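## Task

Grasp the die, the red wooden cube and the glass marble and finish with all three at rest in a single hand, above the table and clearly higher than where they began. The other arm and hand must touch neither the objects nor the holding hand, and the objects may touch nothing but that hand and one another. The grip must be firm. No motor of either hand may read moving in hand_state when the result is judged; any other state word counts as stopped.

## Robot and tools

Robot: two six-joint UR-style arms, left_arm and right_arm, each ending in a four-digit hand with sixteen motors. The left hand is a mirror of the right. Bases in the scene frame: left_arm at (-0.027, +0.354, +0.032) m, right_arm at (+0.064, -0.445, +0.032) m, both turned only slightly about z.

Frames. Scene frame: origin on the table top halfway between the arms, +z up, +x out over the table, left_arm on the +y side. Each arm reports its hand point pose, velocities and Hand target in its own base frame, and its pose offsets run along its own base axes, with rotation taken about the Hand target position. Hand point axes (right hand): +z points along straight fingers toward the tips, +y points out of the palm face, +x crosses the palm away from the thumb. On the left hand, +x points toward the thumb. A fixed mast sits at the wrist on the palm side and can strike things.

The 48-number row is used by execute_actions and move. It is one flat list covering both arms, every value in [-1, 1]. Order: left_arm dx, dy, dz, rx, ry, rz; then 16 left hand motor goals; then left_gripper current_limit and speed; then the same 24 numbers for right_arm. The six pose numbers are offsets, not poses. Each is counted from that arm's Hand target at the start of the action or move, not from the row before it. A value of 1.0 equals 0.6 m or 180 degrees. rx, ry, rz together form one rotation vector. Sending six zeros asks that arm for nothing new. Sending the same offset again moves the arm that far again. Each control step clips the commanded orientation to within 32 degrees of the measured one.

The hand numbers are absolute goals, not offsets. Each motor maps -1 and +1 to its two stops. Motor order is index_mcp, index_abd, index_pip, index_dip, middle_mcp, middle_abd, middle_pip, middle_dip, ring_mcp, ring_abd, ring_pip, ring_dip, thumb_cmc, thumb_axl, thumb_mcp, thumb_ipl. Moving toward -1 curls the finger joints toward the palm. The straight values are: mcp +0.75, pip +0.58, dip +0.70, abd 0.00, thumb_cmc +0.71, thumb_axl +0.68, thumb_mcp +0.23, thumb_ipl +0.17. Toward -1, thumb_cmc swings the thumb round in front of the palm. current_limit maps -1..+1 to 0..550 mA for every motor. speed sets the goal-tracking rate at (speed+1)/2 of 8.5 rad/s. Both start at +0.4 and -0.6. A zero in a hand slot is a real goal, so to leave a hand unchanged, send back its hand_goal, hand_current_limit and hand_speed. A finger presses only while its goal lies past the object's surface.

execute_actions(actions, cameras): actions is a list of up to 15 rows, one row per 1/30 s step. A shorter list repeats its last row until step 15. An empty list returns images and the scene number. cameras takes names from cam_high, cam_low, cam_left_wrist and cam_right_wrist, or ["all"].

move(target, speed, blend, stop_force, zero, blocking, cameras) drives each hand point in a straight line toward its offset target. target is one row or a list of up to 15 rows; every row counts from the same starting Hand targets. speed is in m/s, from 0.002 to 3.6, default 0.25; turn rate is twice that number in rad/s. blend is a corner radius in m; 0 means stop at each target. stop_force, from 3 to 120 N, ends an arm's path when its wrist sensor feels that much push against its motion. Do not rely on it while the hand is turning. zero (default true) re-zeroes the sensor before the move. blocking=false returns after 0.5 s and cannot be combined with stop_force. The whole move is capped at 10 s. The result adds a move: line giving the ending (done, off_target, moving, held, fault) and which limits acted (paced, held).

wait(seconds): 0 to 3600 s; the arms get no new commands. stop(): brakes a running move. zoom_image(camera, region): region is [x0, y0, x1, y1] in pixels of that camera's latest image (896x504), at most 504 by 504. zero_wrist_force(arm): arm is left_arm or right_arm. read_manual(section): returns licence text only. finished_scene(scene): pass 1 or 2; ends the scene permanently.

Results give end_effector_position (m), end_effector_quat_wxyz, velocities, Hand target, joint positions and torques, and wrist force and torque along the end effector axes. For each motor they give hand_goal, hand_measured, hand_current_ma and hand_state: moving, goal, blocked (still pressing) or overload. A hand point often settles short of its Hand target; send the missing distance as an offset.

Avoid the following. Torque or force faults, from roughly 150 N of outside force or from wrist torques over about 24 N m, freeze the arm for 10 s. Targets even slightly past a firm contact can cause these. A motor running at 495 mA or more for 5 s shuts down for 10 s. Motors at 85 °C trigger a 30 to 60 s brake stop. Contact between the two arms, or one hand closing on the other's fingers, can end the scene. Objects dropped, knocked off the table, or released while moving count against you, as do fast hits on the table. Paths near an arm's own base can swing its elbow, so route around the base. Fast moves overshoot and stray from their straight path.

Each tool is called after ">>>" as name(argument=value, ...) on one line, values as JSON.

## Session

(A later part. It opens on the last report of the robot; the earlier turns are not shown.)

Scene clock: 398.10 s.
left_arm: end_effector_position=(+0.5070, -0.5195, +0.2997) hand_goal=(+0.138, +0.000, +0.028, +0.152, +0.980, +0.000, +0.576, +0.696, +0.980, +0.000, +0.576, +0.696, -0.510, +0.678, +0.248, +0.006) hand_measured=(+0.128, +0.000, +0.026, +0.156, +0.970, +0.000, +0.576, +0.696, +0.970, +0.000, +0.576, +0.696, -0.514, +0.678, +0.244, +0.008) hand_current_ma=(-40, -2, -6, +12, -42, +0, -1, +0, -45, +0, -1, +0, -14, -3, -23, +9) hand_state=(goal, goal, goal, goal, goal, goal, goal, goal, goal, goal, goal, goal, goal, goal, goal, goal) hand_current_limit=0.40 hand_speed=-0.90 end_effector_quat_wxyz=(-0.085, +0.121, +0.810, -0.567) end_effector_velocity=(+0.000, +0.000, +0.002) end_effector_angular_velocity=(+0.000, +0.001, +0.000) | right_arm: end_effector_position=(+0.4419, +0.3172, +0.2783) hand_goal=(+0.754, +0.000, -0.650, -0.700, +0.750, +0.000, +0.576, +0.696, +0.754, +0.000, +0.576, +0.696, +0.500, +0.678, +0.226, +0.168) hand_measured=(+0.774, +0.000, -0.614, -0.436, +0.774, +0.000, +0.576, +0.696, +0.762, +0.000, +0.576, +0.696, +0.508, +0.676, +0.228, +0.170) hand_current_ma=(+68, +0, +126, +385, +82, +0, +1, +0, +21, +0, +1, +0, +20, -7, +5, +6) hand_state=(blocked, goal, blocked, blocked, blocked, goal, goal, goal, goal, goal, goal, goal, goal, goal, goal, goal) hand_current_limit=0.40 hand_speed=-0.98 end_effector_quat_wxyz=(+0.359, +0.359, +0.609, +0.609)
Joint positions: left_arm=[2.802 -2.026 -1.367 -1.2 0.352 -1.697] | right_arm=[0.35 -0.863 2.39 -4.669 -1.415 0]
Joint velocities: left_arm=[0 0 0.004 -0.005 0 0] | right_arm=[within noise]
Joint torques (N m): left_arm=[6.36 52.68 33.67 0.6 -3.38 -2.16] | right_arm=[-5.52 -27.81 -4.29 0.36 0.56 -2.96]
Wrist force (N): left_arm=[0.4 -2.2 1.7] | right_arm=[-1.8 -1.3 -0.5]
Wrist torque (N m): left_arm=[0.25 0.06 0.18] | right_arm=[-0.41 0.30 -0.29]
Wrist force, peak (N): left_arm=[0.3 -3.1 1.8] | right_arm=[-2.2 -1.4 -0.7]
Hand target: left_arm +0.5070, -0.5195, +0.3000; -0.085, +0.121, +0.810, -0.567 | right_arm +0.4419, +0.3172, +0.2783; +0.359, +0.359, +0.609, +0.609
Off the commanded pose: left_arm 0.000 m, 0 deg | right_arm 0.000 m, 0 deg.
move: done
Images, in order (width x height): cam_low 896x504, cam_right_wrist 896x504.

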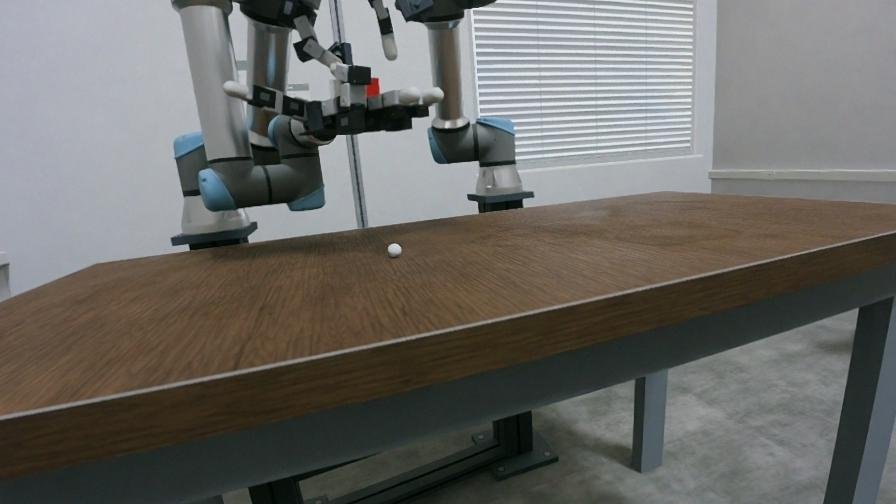

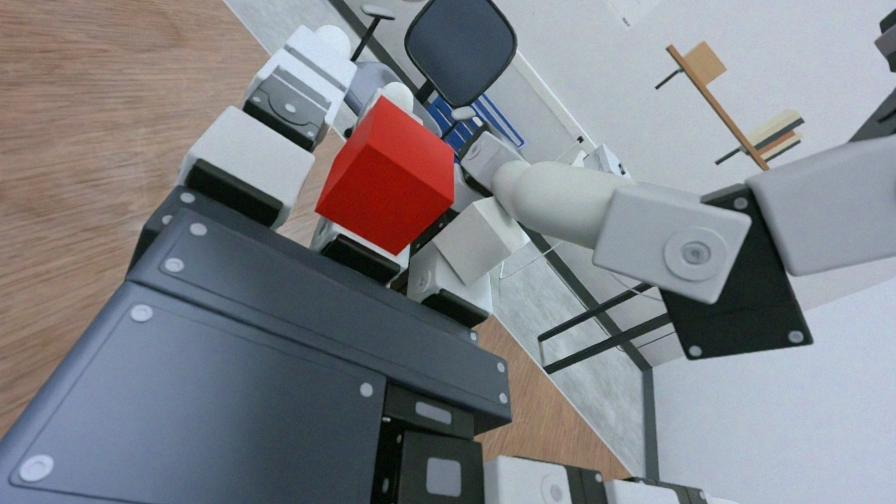

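>>> move(target=[0,0,-0.0725,0,0,0,0.137,0,0.028,0.151,0.98,0,0.576,0.696,0.98,0,0.576,0.696,-0.511,0.678,0.247,0.005,0.4,-0.9,0,0,0,0,0,0,0.754,0,-0.65,-0.7,0.75,0,0.576,0.696,0.754,0,0.576,0.696,0.5,0.678,0.226,0.168,0.4,-0.985], speed=0.02, stop_force=4, cameras=["cam_right_wrist", "cam_low"])

>>> zoom_image(camera="cam_low", region=[280, 20, 460, 150])

>>> zoom_image(camera="cam_right_wrist", region=[300, 80, 580, 330])

Scene clock: 410.50 s.
left_arm: end_effector_position=(+0.5070, -0.5195, +0.2565) hand_goal=(+0.138, +0.000, +0.028, +0.152, +0.980, +0.000, +0.576, +0.696, +0.980, +0.000, +0.576, +0.696, -0.510, +0.678, +0.248, +0.006) hand_measured=(+0.128, +0.000, +0.026, +0.156, +0.970, +0.000, +0.576, +0.696, +0.970, +0.000, +0.576, +0.696, -0.514, +0.678, +0.244, +0.008) hand_current_ma=(-40, -2, -6, +12, -42, +0, -1, +0, -45, +0, -1, +0, -14, -3, -23, +9) hand_state=(goal, goal, goal, goal, goal, goal, goal, goal, goal, goal, goal, goal, goal, goal, goal, goal) hand_current_limit=0.40 hand_speed=-0.90 end_effector_quat_wxyz=(-0.085, +0.121, +0.810, -0.567) | right_arm: end_effector_position=(+0.4419, +0.3172, +0.2783) hand_goal=(+0.754, +0.000, -0.650, -0.700, +0.750, +0.000, +0.576, +0.696, +0.754, +0.000, +0.576, +0.696, +0.500, +0.678, +0.226, +0.168) hand_measured=(+0.774, +0.000, -0.614, -0.436, +0.774, +0.000, +0.576, +0.696, +0.762, +0.000, +0.576, +0.696, +0.508, +0.676, +0.228, +0.170) hand_current_ma=(+68, +0, +126, +385, +82, +0, +1, +0, +21, +0, +1, +0, +20, -7, +5, +6) hand_state=(blocked, goal, blocked, blocked, blocked, goal, goal, goal, goal, goal, goal, goal, goal, goal, goal, goal) hand_current_limit=0.40 hand_speed=-0.98 end_effector_quat_wxyz=(+0.359, +0.359, +0.609, +0.609)
Joint positions: left_arm=[2.802 -2.057 -1.437 -1.1 0.352 -1.697] | right_arm=[0.35 -0.863 2.39 -4.669 -1.415 0]
Joint torques (N m): left_arm=[-1.83 53.93 34.18 0.75 -1.75 -1.61] | right_arm=[-5.31 -27.57 -2.54 0.44 0.07 -3.08]
Wrist force (N): left_arm=[0.3 -2.0 2.1] | right_arm=[-1.8 -1.3 0.0]
Wrist torque (N m): left_arm=[0.25 0.07 0.17] | right_arm=[-0.46 0.28 -0.28]
Wrist force, peak (N): left_arm=[0.5 -2.8 1.8] | right_arm=[-2.5 -1.3 -0.4]
Hand target: left_arm +0.5070, -0.5195, +0.2565; -0.085, +0.121, +0.810, -0.567 | right_arm +0.4419, +0.3172, +0.2783; +0.359, +0.359, +0.609, +0.609
Off the commanded pose: left_arm 0.000 m, 0 deg | right_arm 0.000 m, 0 deg.
move: done
Images, in order (width x height): cam_low 896x504, cam_right_wrist 896x504.

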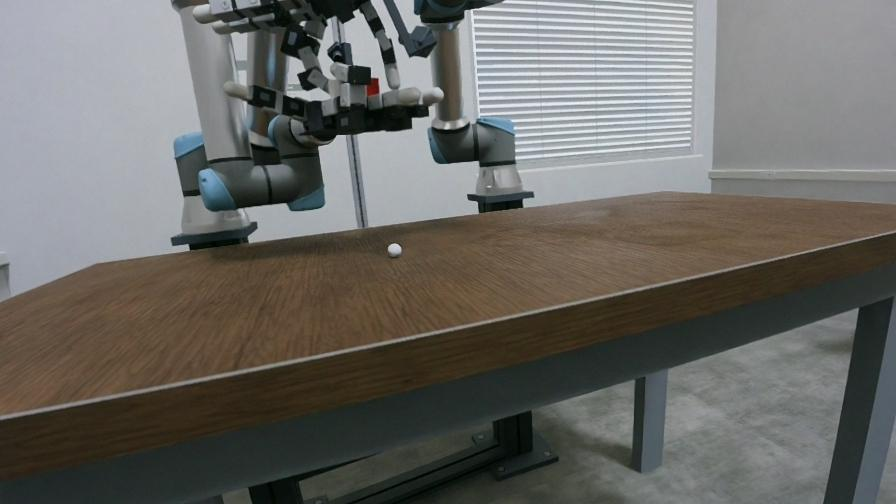

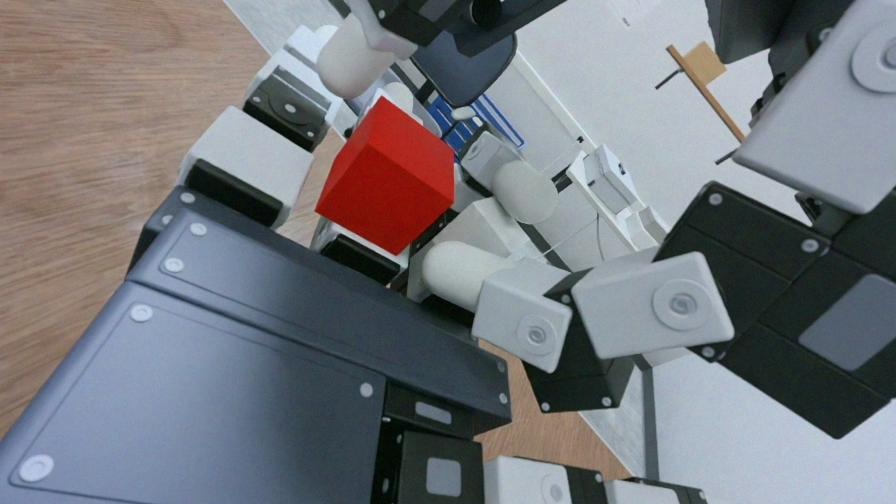

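Scaled by 2.800 from the camera's image (finer frame: 1280x720).

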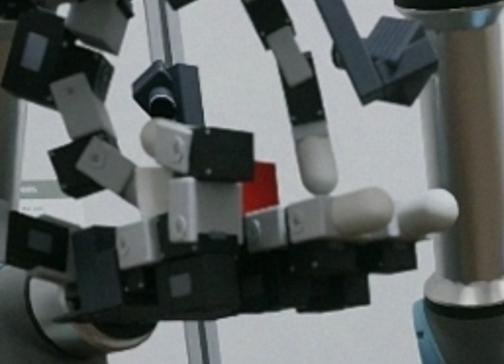

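Scaled by 1.800 from the camera's image (finer frame: 1280x720).

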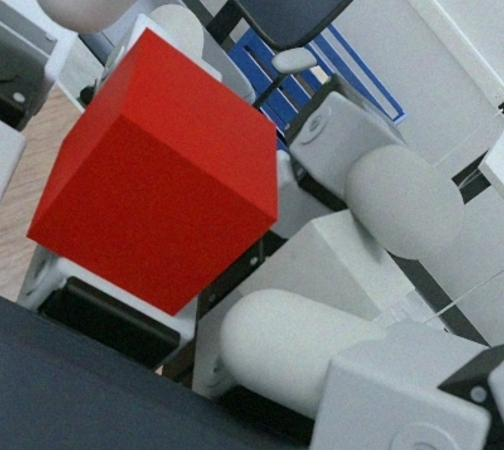

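>>> zoom_image(camera="cam_right_wrist", region=[280, 0, 480, 130])

Scaled by 2.520 from the camera's image (finer frame: 1280x720).

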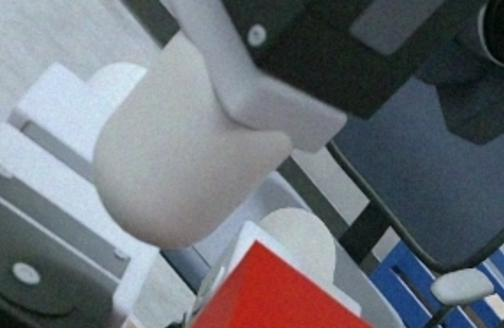

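>>> move(target=[-0.007,0,0,0,0,0,0.137,0,0.028,0.151,0.98,0,0.576,0.696,0.98,0,0.576,0.696,-0.511,0.678,0.247,0.005,0.4,-0.9,0,0,0,0,0,0,0.754,0,-0.65,-0.7,0.75,0,0.576,0.696,0.754,0,0.576,0.696,0.5,0.678,0.226,0.168,0.4,-0.985], speed=0.02, stop_force=4, cameras=["cam_right_wrist", "cam_low"])

>>> zoom_image(camera="cam_right_wrist", region=[280, 0, 580, 330])

Scene clock: 417.97 s.
left_arm: end_effector_position=(+0.5028, -0.5195, +0.2565) hand_goal=(+0.138, +0.000, +0.028, +0.152, +0.980, +0.000, +0.576, +0.696, +0.980, +0.000, +0.576, +0.696, -0.510, +0.678, +0.248, +0.006) hand_measured=(+0.128, +0.000, +0.026, +0.156, +0.970, +0.000, +0.576, +0.696, +0.970, +0.000, +0.576, +0.696, -0.514, +0.678, +0.244, +0.008) hand_current_ma=(-40, -2, -6, +12, -42, +0, -1, +0, -45, +0, -1, +0, -14, -3, -23, +9) hand_state=(goal, goal, goal, goal, goal, goal, goal, goal, goal, goal, goal, goal, goal, goal, goal, goal) hand_current_limit=0.40 hand_speed=-0.90 end_effector_quat_wxyz=(-0.085, +0.121, +0.810, -0.567) | right_arm: end_effector_position=(+0.4419, +0.3172, +0.2783) hand_goal=(+0.754, +0.000, -0.650, -0.700, +0.750, +0.000, +0.576, +0.696, +0.754, +0.000, +0.576, +0.696, +0.500, +0.678, +0.226, +0.168) hand_measured=(+0.774, +0.000, -0.614, -0.436, +0.774, +0.000, +0.576, +0.696, +0.762, +0.000, +0.576, +0.696, +0.508, +0.676, +0.228, +0.170) hand_current_ma=(+68, +0, +126, +385, +82, +0, +1, +0, +21, +0, +1, +0, +20, -7, +5, +6) hand_state=(blocked, goal, blocked, blocked, blocked, goal, goal, goal, goal, goal, goal, goal, goal, goal, goal, goal) hand_current_limit=0.40 hand_speed=-0.98 end_effector_quat_wxyz=(+0.359, +0.359, +0.609, +0.609)
Joint positions: left_arm=[2.8 -2.049 -1.45 -1.088 0.352 -1.703] | right_arm=[0.35 -0.863 2.39 -4.669 -1.415 0]
Joint torques (N m): left_arm=[3.45 29.57 34.96 1.29 0.35 2.51] | right_arm=[-5.03 -27.55 -2.21 0.43 -0.2 -2.98]
Wrist force (N): left_arm=[0.4 -2.2 2.0] | right_arm=[-1.8 -0.9 -0.5]
Wrist torque (N m): left_arm=[0.22 0.06 0.23] | right_arm=[-0.36 0.30 -0.28]
Wrist force, peak (N): left_arm=[0.4 -2.4 2.1] | right_arm=[-2.2 -1.3 -0.5]
Hand target: left_arm +0.5028, -0.5195, +0.2565; -0.085, +0.121, +0.810, -0.567 | right_arm +0.4419, +0.3172, +0.2783; +0.359, +0.359, +0.609, +0.609
Off the commanded pose: left_arm 0.000 m, 0 deg | right_arm 0.000 m, 0 deg.
move: done
Images, in order (width x height): cam_low 896x504, cam_right_wrist 896x504.

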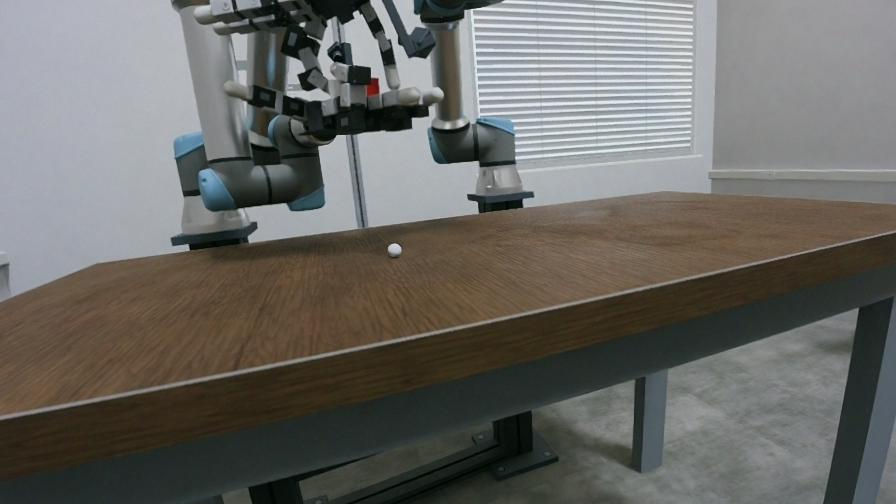

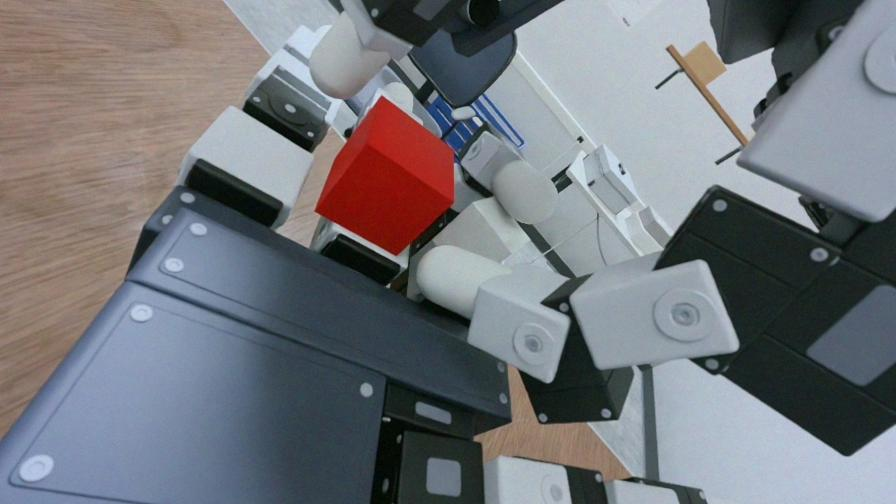

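Scaled by 1.527 from the camera's image (finer frame: 1280x720).

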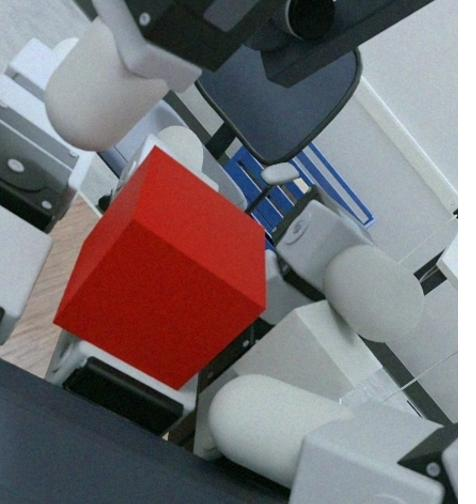

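>>> execute_actions(actions=[[[0,0,0,0,0,0,0.04,0,0.028,0.151,0.98,0,0.576,0.696,0.98,0,0.576,0.696,-0.511,0.678,0.16,0.005,0.4,-0.96,0,0,0,0,0,0,0.754,0,-0.65,-0.7,0.75,0,0.576,0.696,0.754,0,0.576,0.696,0.5,0.678,0.226,0.168,0.4,-0.985]]], cameras=["cam_right_wrist", "cam_low"])

>>> zoom_image(camera="cam_right_wrist", region=[280, 0, 580, 330])

Scene clock: 420.57 s.
left_arm: end_effector_position=(+0.5028, -0.5195, +0.2565) hand_goal=(+0.040, +0.000, +0.028, +0.152, +0.980, +0.000, +0.576, +0.696, +0.980, +0.000, +0.576, +0.696, -0.510, +0.678, +0.160, +0.006) hand_measured=(+0.070, +0.000, +0.032, +0.156, +0.970, +0.000, +0.576, +0.696, +0.970, +0.000, +0.576, +0.696, -0.514, +0.678, +0.162, +0.008) hand_current_ma=(+137, -1, +15, +12, -42, +0, -1, +0, -45, +0, -1, +0, -14, -3, +7, +9) hand_state=(blocked, goal, goal, goal, goal, goal, goal, goal, goal, goal, goal, goal, goal, goal, goal, goal) hand_current_limit=0.40 hand_speed=-0.96 end_effector_quat_wxyz=(-0.085, +0.121, +0.810, -0.567) | right_arm: end_effector_position=(+0.4419, +0.3172, +0.2783) hand_goal=(+0.754, +0.000, -0.650, -0.700, +0.750, +0.000, +0.576, +0.696, +0.754, +0.000, +0.576, +0.696, +0.500, +0.678, +0.226, +0.168) hand_measured=(+0.774, +0.000, -0.614, -0.436, +0.774, +0.000, +0.576, +0.696, +0.762, +0.000, +0.576, +0.696, +0.508, +0.676, +0.228, +0.170) hand_current_ma=(+68, +0, +126, +385, +82, +0, +1, +0, +21, +0, +1, +0, +20, -7, +5, +6) hand_state=(blocked, goal, blocked, blocked, blocked, goal, goal, goal, goal, goal, goal, goal, goal, goal, goal, goal) hand_current_limit=0.40 hand_speed=-0.98 end_effector_quat_wxyz=(+0.359, +0.359, +0.609, +0.609)
Joint positions: left_arm=[2.8 -2.049 -1.45 -1.088 0.352 -1.703] | right_arm=[0.35 -0.863 2.39 -4.669 -1.415 0]
Joint torques (N m): left_arm=[4.91 31.05 33.45 1.37 -0.75 2.53] | right_arm=[-4.83 -28.09 -1.61 0.38 -0.44 -3.05]
Wrist force (N): left_arm=[0.7 -3.1 2.8] | right_arm=[-1.3 -1.6 0.4]
Wrist torque (N m): left_arm=[0.22 0.04 0.20] | right_arm=[-0.46 0.29 -0.27]
Wrist force, peak (N): left_arm=[0.7 -3.3 2.9] | right_arm=[-2.1 -1.1 -0.7]
Hand target: left_arm +0.5028, -0.5195, +0.2565; -0.085, +0.121, +0.810, -0.567 | right_arm +0.4419, +0.3172, +0.2783; +0.359, +0.359, +0.609, +0.609
Off the commanded pose: left_arm 0.000 m, 0 deg | right_arm 0.000 m, 0 deg.
Step readings (end_effector_position of left_arm | right_arm):
0: (+0.5028, -0.5195, +0.2565) | (+0.4419, +0.3172, +0.2783)
1: (+0.5028, -0.5195, +0.2565) | (+0.4419, +0.3172, +0.2783)
2: (+0.5028, -0.5195, +0.2565) | (+0.4419, +0.3172, +0.2783)
4: (+0.5028, -0.5195, +0.2565) | (+0.4419, +0.3172, +0.2783)
8: (+0.5028, -0.5195, +0.2565) | (+0.4419, +0.3172, +0.2783)
15: (+0.5028, -0.5195, +0.2565) | (+0.4419, +0.3172, +0.2783)
Images, in order (width x height): cam_low 896x504, cam_right_wrist 896x504.

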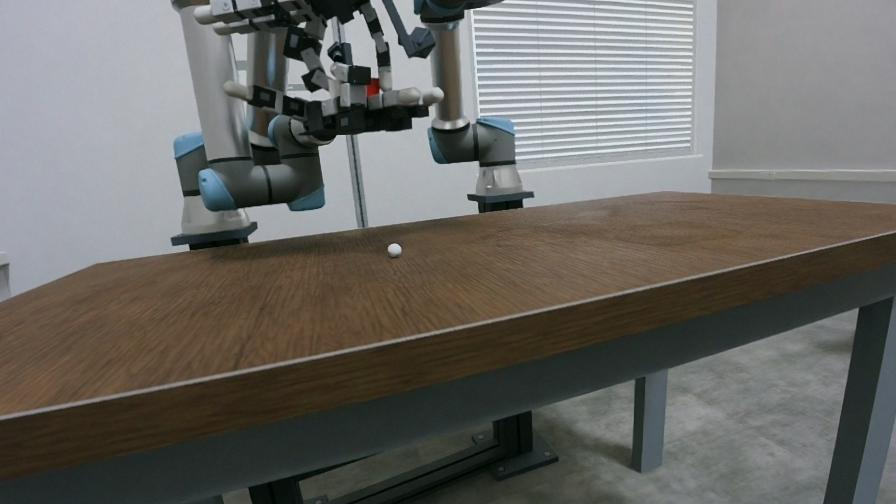

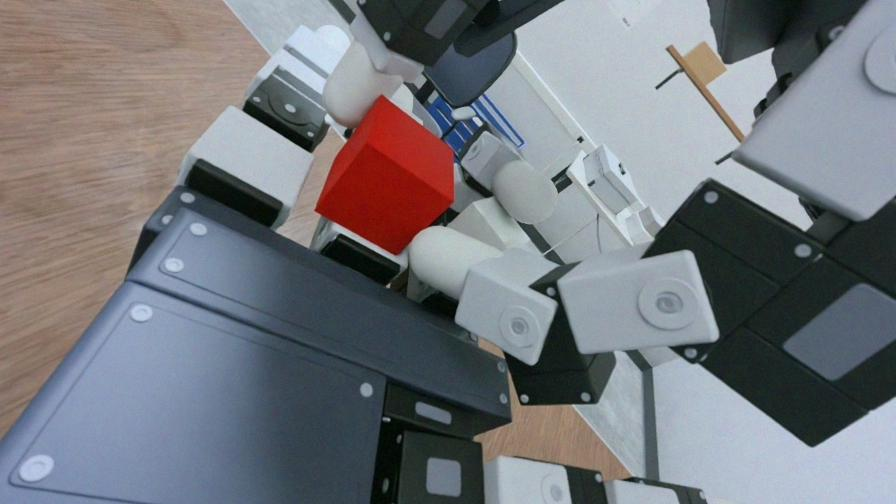

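Scaled by 1.527 from the camera's image (finer frame: 1280x720).

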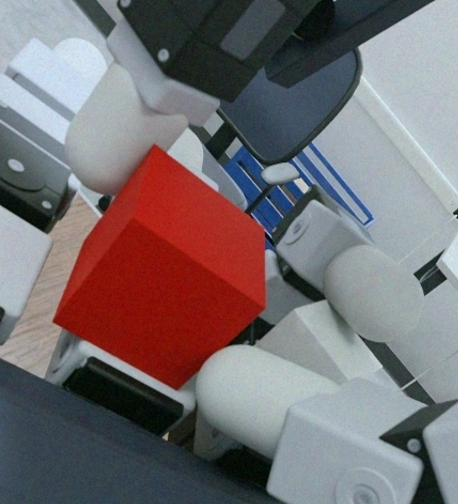

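>>> execute_actions(actions=[[[0,0,0,0,0,0,0.02,0,0.028,0.151,0.98,0,0.576,0.696,0.98,0,0.576,0.696,-0.511,0.678,0.07,0.005,0.4,-0.97,0,0,0,0,0,0,0.754,0,-0.65,-0.7,0.75,0,0.576,0.696,0.754,0,0.576,0.696,0.5,0.678,0.226,0.168,0.4,-0.985]]], cameras=["cam_right_wrist", "cam_low"])

>>> zoom_image(camera="cam_right_wrist", region=[280, 0, 580, 330])

Scene clock: 422.67 s.
left_arm: end_effector_position=(+0.5028, -0.5195, +0.2565) hand_goal=(+0.020, +0.000, +0.028, +0.152, +0.980, +0.000, +0.576, +0.696, +0.980, +0.000, +0.576, +0.696, -0.510, +0.678, +0.070, +0.006) hand_measured=(+0.068, +0.000, +0.036, +0.156, +0.970, +0.000, +0.576, +0.696, +0.970, +0.000, +0.576, +0.696, -0.514, +0.678, +0.154, +0.014) hand_current_ma=(+223, +0, +27, +12, -42, +0, -1, +0, -45, +0, -1, +0, -13, -3, +277, +40) hand_state=(blocked, goal, goal, goal, goal, goal, goal, goal, goal, goal, goal, goal, goal, goal, moving, goal) hand_current_limit=0.40 hand_speed=-0.97 end_effector_quat_wxyz=(-0.085, +0.121, +0.810, -0.567) | right_arm: end_effector_position=(+0.4419, +0.3172, +0.2783) hand_goal=(+0.754, +0.000, -0.650, -0.700, +0.750, +0.000, +0.576, +0.696, +0.754, +0.000, +0.576, +0.696, +0.500, +0.678, +0.226, +0.168) hand_measured=(+0.774, +0.000, -0.614, -0.436, +0.774, +0.000, +0.576, +0.696, +0.762, +0.000, +0.576, +0.696, +0.508, +0.676, +0.228, +0.170) hand_current_ma=(+68, +0, +126, +385, +82, +0, +1, +0, +21, +0, +1, +0, +20, -7, +5, +6) hand_state=(blocked, goal, blocked, blocked, blocked, goal, goal, goal, goal, goal, goal, goal, goal, goal, goal, goal) hand_current_limit=0.40 hand_speed=-0.98 end_effector_quat_wxyz=(+0.359, +0.359, +0.609, +0.609)
Joint positions: left_arm=[2.8 -2.049 -1.45 -1.088 0.352 -1.703] | right_arm=[0.35 -0.863 2.39 -4.669 -1.415 0]
Joint torques (N m): left_arm=[3.48 31.59 32.77 1.19 -1.63 2.58] | right_arm=[-4.94 -27.68 -1.58 0.14 -0.59 -3.13]
Wrist force (N): left_arm=[0.5 -4.1 1.3] | right_arm=[-2.3 -3.1 -0.6]
Wrist torque (N m): left_arm=[0.08 0.11 0.16] | right_arm=[-0.45 0.32 -0.36]
Wrist force, peak (N): left_arm=[0.8 -3.5 2.6] | right_arm=[-2.3 -3.1 -0.6]
Hand target: left_arm +0.5028, -0.5195, +0.2565; -0.085, +0.121, +0.810, -0.567 | right_arm +0.4419, +0.3172, +0.2783; +0.359, +0.359, +0.609, +0.609
Off the commanded pose: left_arm 0.000 m, 0 deg | right_arm 0.000 m, 0 deg.
Step readings (end_effector_position of left_arm | right_arm):
0: (+0.5028, -0.5195, +0.2565) | (+0.4419, +0.3172, +0.2783)
1: (+0.5028, -0.5195, +0.2565) | (+0.4419, +0.3172, +0.2783)
2: (+0.5028, -0.5195, +0.2565) | (+0.4419, +0.3172, +0.2783)
4: (+0.5028, -0.5195, +0.2565) | (+0.4419, +0.3172, +0.2783)
8: (+0.5028, -0.5195, +0.2565) | (+0.4419, +0.3172, +0.2783)
15: (+0.5028, -0.5195, +0.2565) | (+0.4419, +0.3172, +0.2783)
Images, in order (width x height): cam_low 896x504, cam_right_wrist 896x504.

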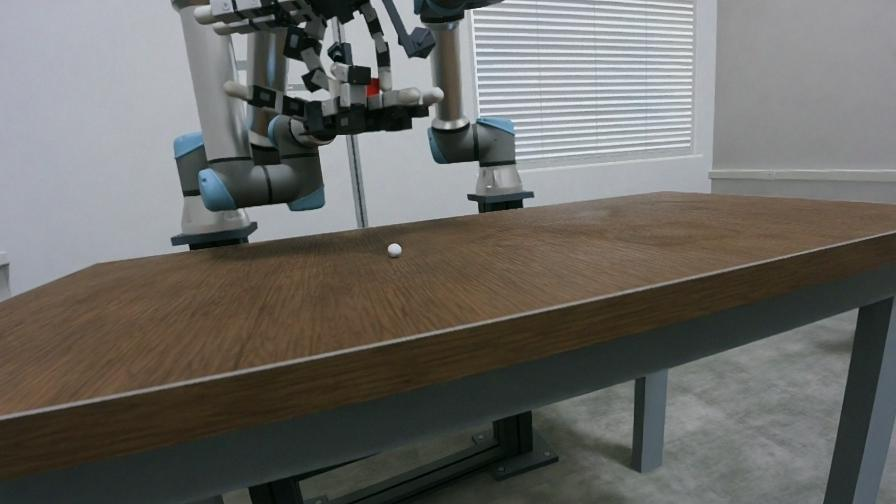

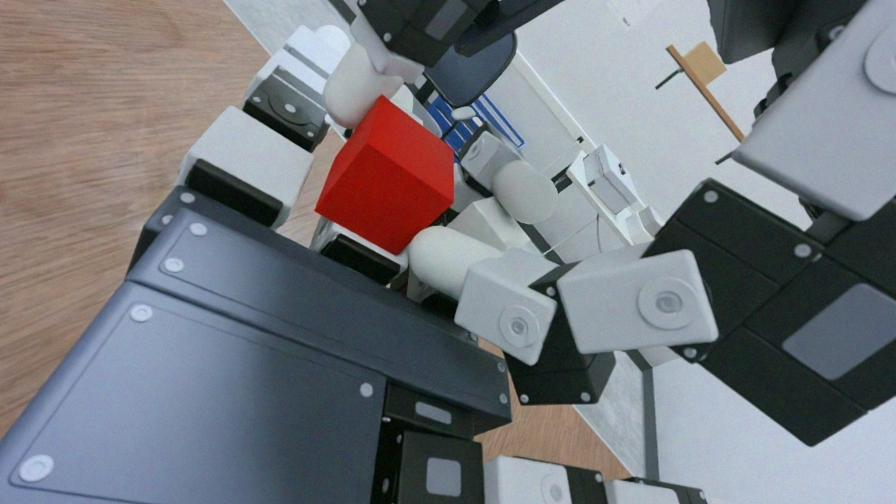

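Scaled by 1.527 from the camera's image (finer frame: 1280x720).

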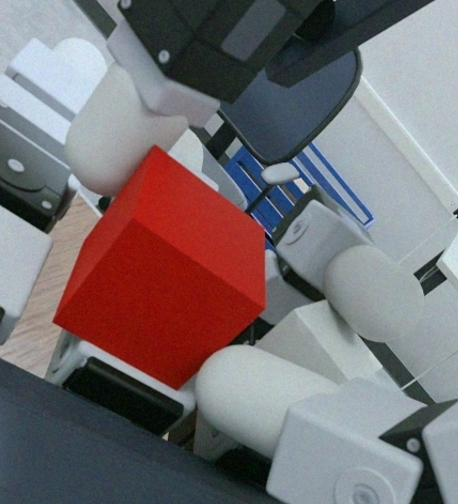

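>>> execute_actions(actions=[[[0,0,0,0,0,0,-0.05,0,0.028,0.151,0.98,0,0.576,0.696,0.98,0,0.576,0.696,-0.511,0.678,0.03,0.005,0.4,-0.97,0,0,0,0,0,0,0.754,0,-0.65,-0.7,0.75,0,0.576,0.696,0.754,0,0.576,0.696,0.5,0.678,0.226,0.168,0.4,-0.985]]])

>>> wait(seconds=1.5, cameras=["cam_right_wrist"])

>>> zoom_image(camera="cam_right_wrist", region=[280, 0, 580, 330])

Scene clock: 424.40 s.
left_arm: end_effector_position=(+0.5028, -0.5195, +0.2565) hand_goal=(-0.050, +0.000, +0.028, +0.152, +0.980, +0.000, +0.576, +0.696, +0.980, +0.000, +0.576, +0.696, -0.510, +0.678, +0.030, +0.006) hand_measured=(+0.064, +0.000, +0.040, +0.156, +0.970, +0.000, +0.576, +0.696, +0.970, +0.000, +0.576, +0.696, -0.514, +0.678, +0.150, +0.018) hand_current_ma=(+385, +0, +48, +12, -42, +0, -1, +0, -45, +0, -1, +0, -13, -3, +385, +61) hand_state=(blocked, goal, goal, goal, goal, goal, goal, goal, goal, goal, goal, goal, goal, goal, blocked, goal) hand_current_limit=0.40 hand_speed=-0.97 end_effector_quat_wxyz=(-0.085, +0.121, +0.810, -0.567) | right_arm: end_effector_position=(+0.4419, +0.3172, +0.2783) hand_goal=(+0.754, +0.000, -0.650, -0.700, +0.750, +0.000, +0.576, +0.696, +0.754, +0.000, +0.576, +0.696, +0.500, +0.678, +0.226, +0.168) hand_measured=(+0.774, +0.000, -0.614, -0.436, +0.774, +0.000, +0.576, +0.696, +0.762, +0.000, +0.576, +0.696, +0.508, +0.676, +0.228, +0.170) hand_current_ma=(+68, +0, +126, +385, +82, +0, +1, +0, +21, +0, +1, +0, +20, -7, +5, +6) hand_state=(blocked, goal, blocked, blocked, blocked, goal, goal, goal, goal, goal, goal, goal, goal, goal, goal, goal) hand_current_limit=0.40 hand_speed=-0.98 end_effector_quat_wxyz=(+0.359, +0.359, +0.609, +0.609)
Joint positions: left_arm=[2.8 -2.049 -1.45 -1.088 0.352 -1.703] | right_arm=[0.35 -0.863 2.39 -4.669 -1.415 0]
Joint torques (N m): left_arm=[4.27 29.37 33.33 1.15 -2.28 2.43] | right_arm=[-5.06 -28.08 -0.16 -0.06 -0.78 -3.07]
Wrist force (N): left_arm=[0.3 -4.8 1.1] | right_arm=[-1.8 -4.3 -0.3]
Wrist torque (N m): left_arm=[0.09 0.08 0.17] | right_arm=[-0.54 0.30 -0.35]
Wrist force, peak (N): left_arm=[0.3 -5.0 1.3] | right_arm=[-2.5 -4.4 -0.4]
Hand target: left_arm +0.5028, -0.5195, +0.2565; -0.085, +0.121, +0.810, -0.567 | right_arm +0.4419, +0.3172, +0.2783; +0.359, +0.359, +0.609, +0.609
Off the commanded pose: left_arm 0.000 m, 0 deg | right_arm 0.000 m, 0 deg.
Step readings (end_effector_position of left_arm | right_arm):
0: (+0.5028, -0.5195, +0.2565) | (+0.4419, +0.3172, +0.2783)
1: (+0.5028, -0.5195, +0.2565) | (+0.4419, +0.3172, +0.2783)
2: (+0.5028, -0.5195, +0.2565) | (+0.4419, +0.3172, +0.2783)
4: (+0.5028, -0.5195, +0.2565) | (+0.4419, +0.3172, +0.2783)
8: (+0.5028, -0.5195, +0.2565) | (+0.4419, +0.3172, +0.2783)
15: (+0.5028, -0.5195, +0.2565) | (+0.4419, +0.3172, +0.2783)

Scene clock: 425.90 s.
left_arm: end_effector_position=(+0.5028, -0.5195, +0.2565) hand_goal=(-0.050, +0.000, +0.028, +0.152, +0.980, +0.000, +0.576, +0.696, +0.980, +0.000, +0.576, +0.696, -0.510, +0.678, +0.030, +0.006) hand_measured=(+0.064, +0.000, +0.040, +0.156, +0.970, +0.000, +0.576, +0.696, +0.970, +0.000, +0.576, +0.696, -0.514, +0.678, +0.150, +0.018) hand_current_ma=(+385, +0, +48, +12, -42, +0, -1, +0, -45, +0, -1, +0, -13, -3, +385, +61) hand_state=(blocked, goal, goal, goal, goal, goal, goal, goal, goal, goal, goal, goal, goal, goal, blocked, goal) hand_current_limit=0.40 hand_speed=-0.97 end_effector_quat_wxyz=(-0.085, +0.121, +0.810, -0.567) | right_arm: end_effector_position=(+0.4419, +0.3172, +0.2783) hand_goal=(+0.754, +0.000, -0.650, -0.700, +0.750, +0.000, +0.576, +0.696, +0.754, +0.000, +0.576, +0.696, +0.500, +0.678, +0.226, +0.168) hand_measured=(+0.774, +0.000, -0.614, -0.436, +0.774, +0.000, +0.576, +0.696, +0.762, +0.000, +0.576, +0.696, +0.508, +0.676, +0.228, +0.170) hand_current_ma=(+68, +0, +126, +385, +82, +0, +1, +0, +21, +0, +1, +0, +20, -7, +5, +6) hand_state=(blocked, goal, blocked, blocked, blocked, goal, goal, goal, goal, goal, goal, goal, goal, goal, goal, goal) hand_current_limit=0.40 hand_speed=-0.98 end_effector_quat_wxyz=(+0.359, +0.359, +0.609, +0.609)
Joint positions: left_arm=[2.8 -2.049 -1.45 -1.088 0.352 -1.703] | right_arm=[0.35 -0.863 2.39 -4.669 -1.415 0]
Joint torques (N m): left_arm=[3.25 30.81 32.95 1.08 -2.82 2.38] | right_arm=[-4.83 -27.88 -0.32 -0.27 -0.78 -3.1]
Wrist force (N): left_arm=[0.3 -5.0 1.1] | right_arm=[-1.7 -4.2 -0.3]
Wrist torque (N m): left_arm=[0.08 0.08 0.18] | right_arm=[-0.53 0.28 -0.34]
Wrist force, peak (N): left_arm=[0.2 -5.0 1.3] | right_arm=[-2.1 -4.5 -0.5]
Hand target: left_arm +0.5028, -0.5195, +0.2565; -0.085, +0.121, +0.810, -0.567 | right_arm +0.4419, +0.3172, +0.2783; +0.359, +0.359, +0.609, +0.609
Off the commanded pose: left_arm 0.000 m, 0 deg | right_arm 0.000 m, 0 deg.
wait: 1.50 s; at rest by 0.17 s

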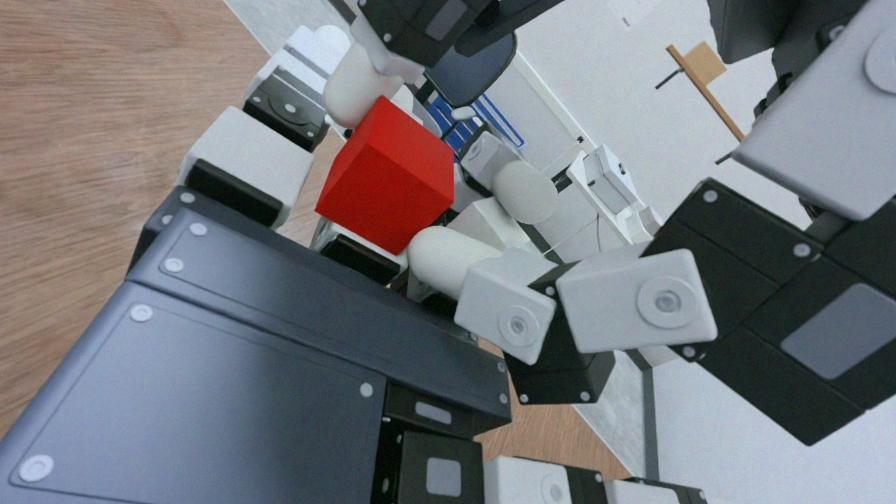

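Scaled by 1.527 from the camera's image (finer frame: 1280x720).

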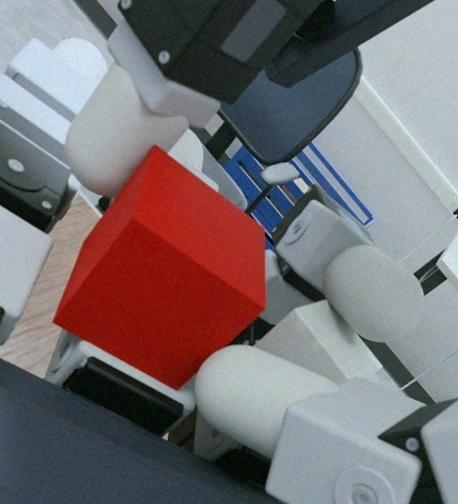

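>>> move(target=[0,0,0.01,0,0,0,-0.05,0,0.028,0.151,0.98,0,0.576,0.696,0.98,0,0.576,0.696,-0.511,0.678,0.03,0.005,0.4,-0.97,0,0,0,0,0,0,0.754,0,-0.65,-0.7,0.75,0,0.576,0.696,0.754,0,0.576,0.696,0.5,0.678,0.226,0.168,0.4,-0.985], speed=0.01, cameras=["cam_right_wrist", "cam_low"])

>>> zoom_image(camera="cam_right_wrist", region=[280, 0, 580, 330])

Scene clock: 428.00 s.
left_arm: end_effector_position=(+0.5028, -0.5195, +0.2626) hand_goal=(-0.050, +0.000, +0.028, +0.152, +0.980, +0.000, +0.576, +0.696, +0.980, +0.000, +0.576, +0.696, -0.510, +0.678, +0.030, +0.006) hand_measured=(+0.062, +0.000, +0.054, +0.162, +0.970, +0.000, +0.576, +0.696, +0.970, +0.000, +0.576, +0.696, -0.514, +0.678, +0.138, +0.020) hand_current_ma=(+385, +0, +105, +43, -42, +0, -1, +0, -45, +0, -1, +0, -13, -3, +385, +75) hand_state=(blocked, goal, blocked, goal, goal, goal, goal, goal, goal, goal, goal, goal, goal, goal, blocked, goal) hand_current_limit=0.40 hand_speed=-0.97 end_effector_quat_wxyz=(-0.085, +0.121, +0.810, -0.567) | right_arm: end_effector_position=(+0.4419, +0.3172, +0.2783) hand_goal=(+0.754, +0.000, -0.650, -0.700, +0.750, +0.000, +0.576, +0.696, +0.754, +0.000, +0.576, +0.696, +0.500, +0.678, +0.226, +0.168) hand_measured=(+0.774, +0.000, -0.614, -0.436, +0.772, +0.000, +0.576, +0.696, +0.762, +0.000, +0.576, +0.696, +0.508, +0.676, +0.228, +0.170) hand_current_ma=(+68, +0, +126, +385, +77, +0, +1, +0, +21, +0, +1, +0, +20, -7, +5, +6) hand_state=(blocked, goal, blocked, blocked, blocked, goal, goal, goal, goal, goal, goal, goal, goal, goal, goal, goal) hand_current_limit=0.40 hand_speed=-0.98 end_effector_quat_wxyz=(+0.359, +0.359, +0.609, +0.609)
Joint positions: left_arm=[2.8 -2.044 -1.441 -1.102 0.352 -1.703] | right_arm=[0.35 -0.863 2.39 -4.669 -1.415 0]
Joint torques (N m): left_arm=[2.26 48.24 26.05 2.41 -3.6 -1.06] | right_arm=[-5.45 -27.9 0.21 -0.51 -0.98 -3.01]
Wrist force (N): left_arm=[0.4 -2.1 1.9] | right_arm=[-1.8 -0.8 -0.3]
Wrist torque (N m): left_arm=[0.24 0.06 0.23] | right_arm=[-0.39 0.29 -0.27]
Wrist force, peak (N): left_arm=[0.3 -5.1 1.2] | right_arm=[-1.9 -4.6 -0.3]
Hand target: left_arm +0.5028, -0.5195, +0.2625; -0.085, +0.121, +0.810, -0.567 | right_arm +0.4419, +0.3172, +0.2783; +0.359, +0.359, +0.609, +0.609
Off the commanded pose: left_arm 0.000 m, 0 deg | right_arm 0.000 m, 0 deg.
move: done
Images, in order (width x height): cam_low 896x504, cam_right_wrist 896x504.

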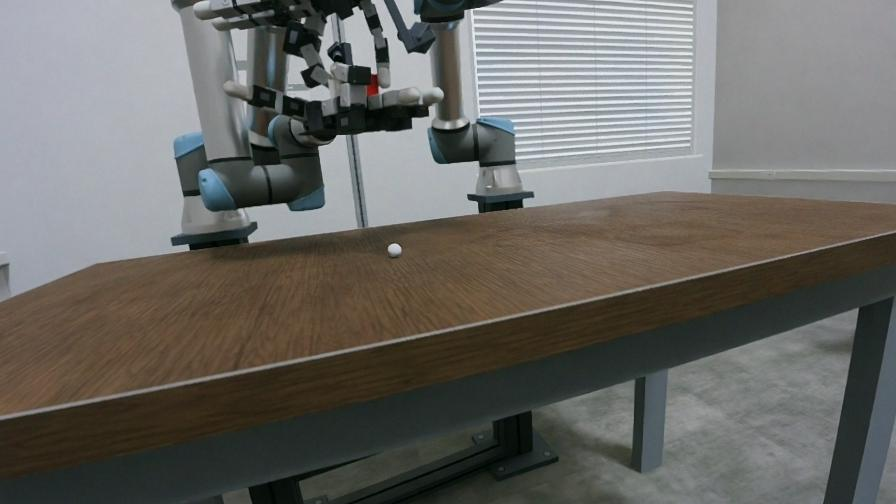

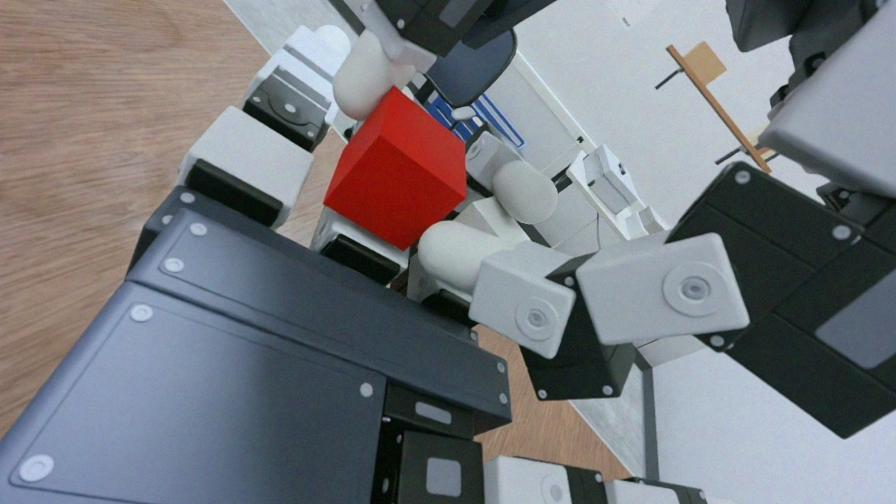

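Scaled by 1.527 from the camera's image (finer frame: 1280x720).

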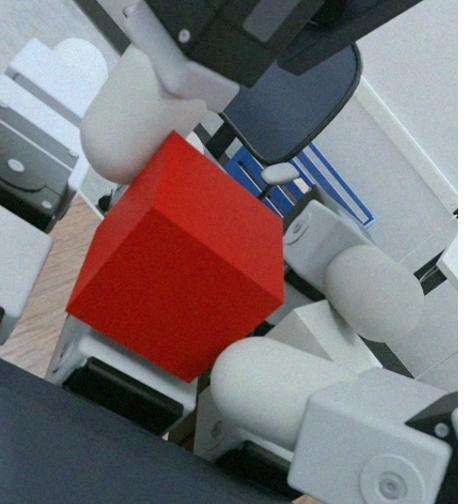

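>>> move(target=[[0,0,0.0042,0,0,0,-0.05,0,0.028,0.151,0.98,0,0.576,0.696,0.98,0,0.576,0.696,-0.511,0.678,0.03,0.005,0.4,-0.97,0,0,0,0,0,0,0.754,0,-0.65,-0.7,0.75,0,0.576,0.696,0.754,0,0.576,0.696,0.5,0.678,0.226,0.168,0.4,-0.985],[-0.0393,0.0489,0.0042,0,0,0,-0.05,0,0.028,0.151,0.98,0,0.576,0.696,0.98,0,0.576,0.696,-0.511,0.678,0.03,0.005,0.4,-0.97,0,0,0,0,0,0,0.754,0,-0.65,-0.7,0.75,0,0.576,0.696,0.754,0,0.576,0.696,0.5,0.678,0.226,0.168,0.4,-0.985]], speed=0.015, cameras=["cam_right_wrist", "cam_low"])

>>> zoom_image(camera="cam_right_wrist", region=[180, 0, 480, 330])

>>> zoom_image(camera="cam_low", region=[280, 20, 460, 150])

Scene clock: 434.07 s.
left_arm: end_effector_position=(+0.4791, -0.4901, +0.2650) hand_goal=(-0.050, +0.000, +0.028, +0.152, +0.980, +0.000, +0.576, +0.696, +0.980, +0.000, +0.576, +0.696, -0.510, +0.678, +0.030, +0.006) hand_measured=(+0.062, +0.000, +0.054, +0.164, +0.970, +0.000, +0.576, +0.696, +0.970, +0.000, +0.576, +0.696, -0.514, +0.678, +0.138, +0.020) hand_current_ma=(+385, +0, +106, +43, -42, +0, -1, +0, -45, +0, -1, +0, -13, -3, +385, +75) hand_state=(blocked, goal, blocked, goal, goal, goal, goal, goal, goal, goal, goal, goal, goal, goal, blocked, goal) hand_current_limit=0.40 hand_speed=-0.97 end_effector_quat_wxyz=(-0.085, +0.121, +0.810, -0.567) | right_arm: end_effector_position=(+0.4419, +0.3172, +0.2783) hand_goal=(+0.754, +0.000, -0.650, -0.700, +0.750, +0.000, +0.576, +0.696, +0.754, +0.000, +0.576, +0.696, +0.500, +0.678, +0.226, +0.168) hand_measured=(+0.774, +0.000, -0.614, -0.436, +0.772, +0.000, +0.576, +0.696, +0.762, +0.000, +0.576, +0.696, +0.508, +0.676, +0.228, +0.170) hand_current_ma=(+68, +0, +126, +385, +77, +0, +1, +0, +21, +0, +1, +0, +20, -7, +5, +6) hand_state=(blocked, goal, blocked, blocked, blocked, goal, goal, goal, goal, goal, goal, goal, goal, goal, goal, goal) hand_current_limit=0.40 hand_speed=-0.98 end_effector_quat_wxyz=(+0.359, +0.359, +0.609, +0.609)
Joint positions: left_arm=[2.831 -1.954 -1.545 -1.175 0.349 -1.612] | right_arm=[0.35 -0.863 2.39 -4.669 -1.415 0]
Joint torques (N m): left_arm=[-4.3 25.75 33.74 3.04 -4.37 -1.42] | right_arm=[-5.15 -27.48 1.71 -1.22 -1.5 -3.09]
Wrist force (N): left_arm=[0.6 -2.1 1.6] | right_arm=[-1.5 -0.8 -0.1]
Wrist torque (N m): left_arm=[0.27 0.03 0.15] | right_arm=[-0.41 0.26 -0.25]
Wrist force, peak (N): left_arm=[0.4 -2.4 2.0] | right_arm=[-2.2 -1.1 -0.6]
Hand target: left_arm +0.4792, -0.4902, +0.2650; -0.085, +0.121, +0.810, -0.567 | right_arm +0.4419, +0.3172, +0.2783; +0.359, +0.359, +0.609, +0.609
Off the commanded pose: left_arm 0.000 m, 0 deg | right_arm 0.000 m, 0 deg.
move: done
Images, in order (width x height): cam_low 896x504, cam_right_wrist 896x504.

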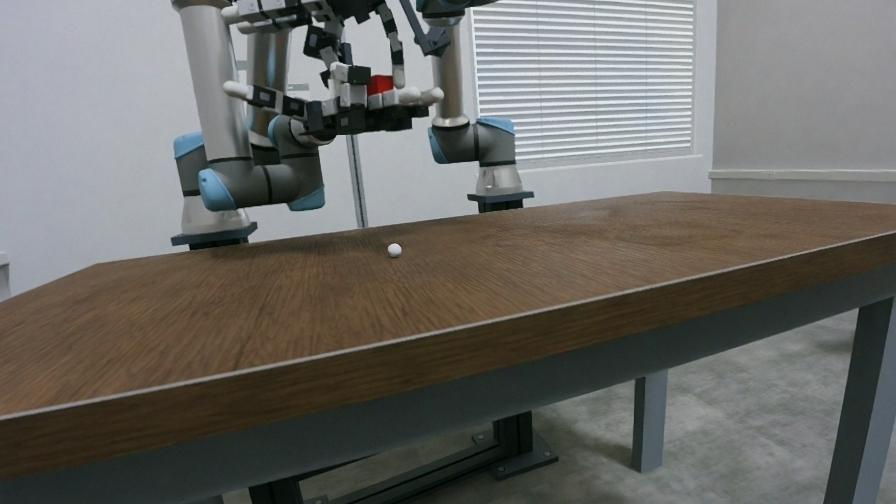

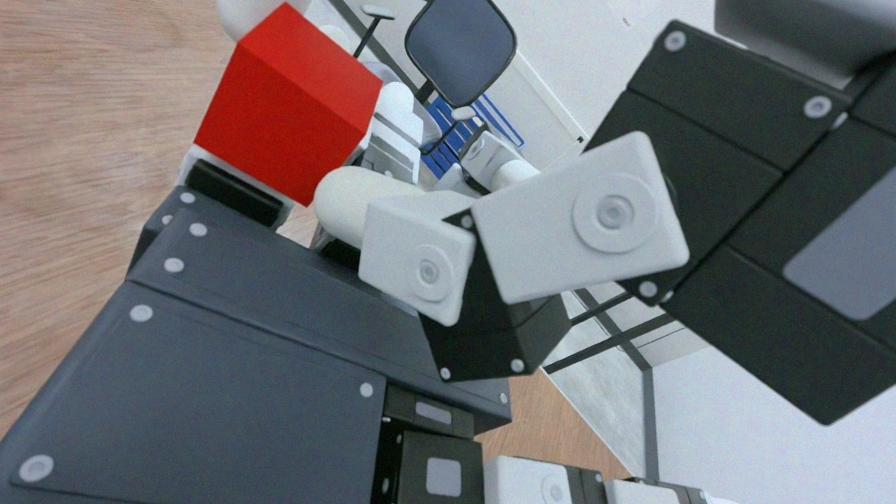

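Scaled by 1.527 from the camera's image (finer frame: 1280x720).

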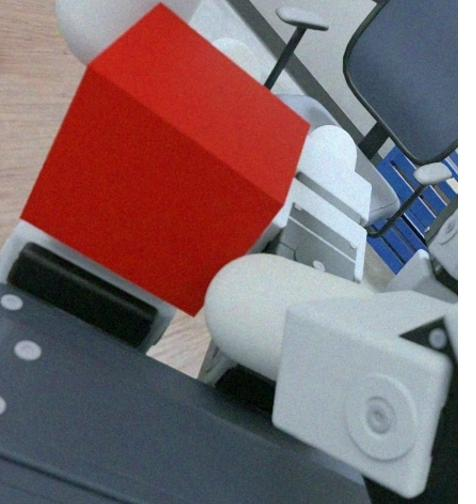

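Scaled by 2.800 from the camera's image (finer frame: 1280x720).

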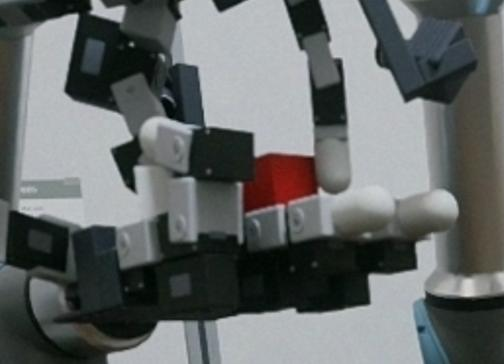

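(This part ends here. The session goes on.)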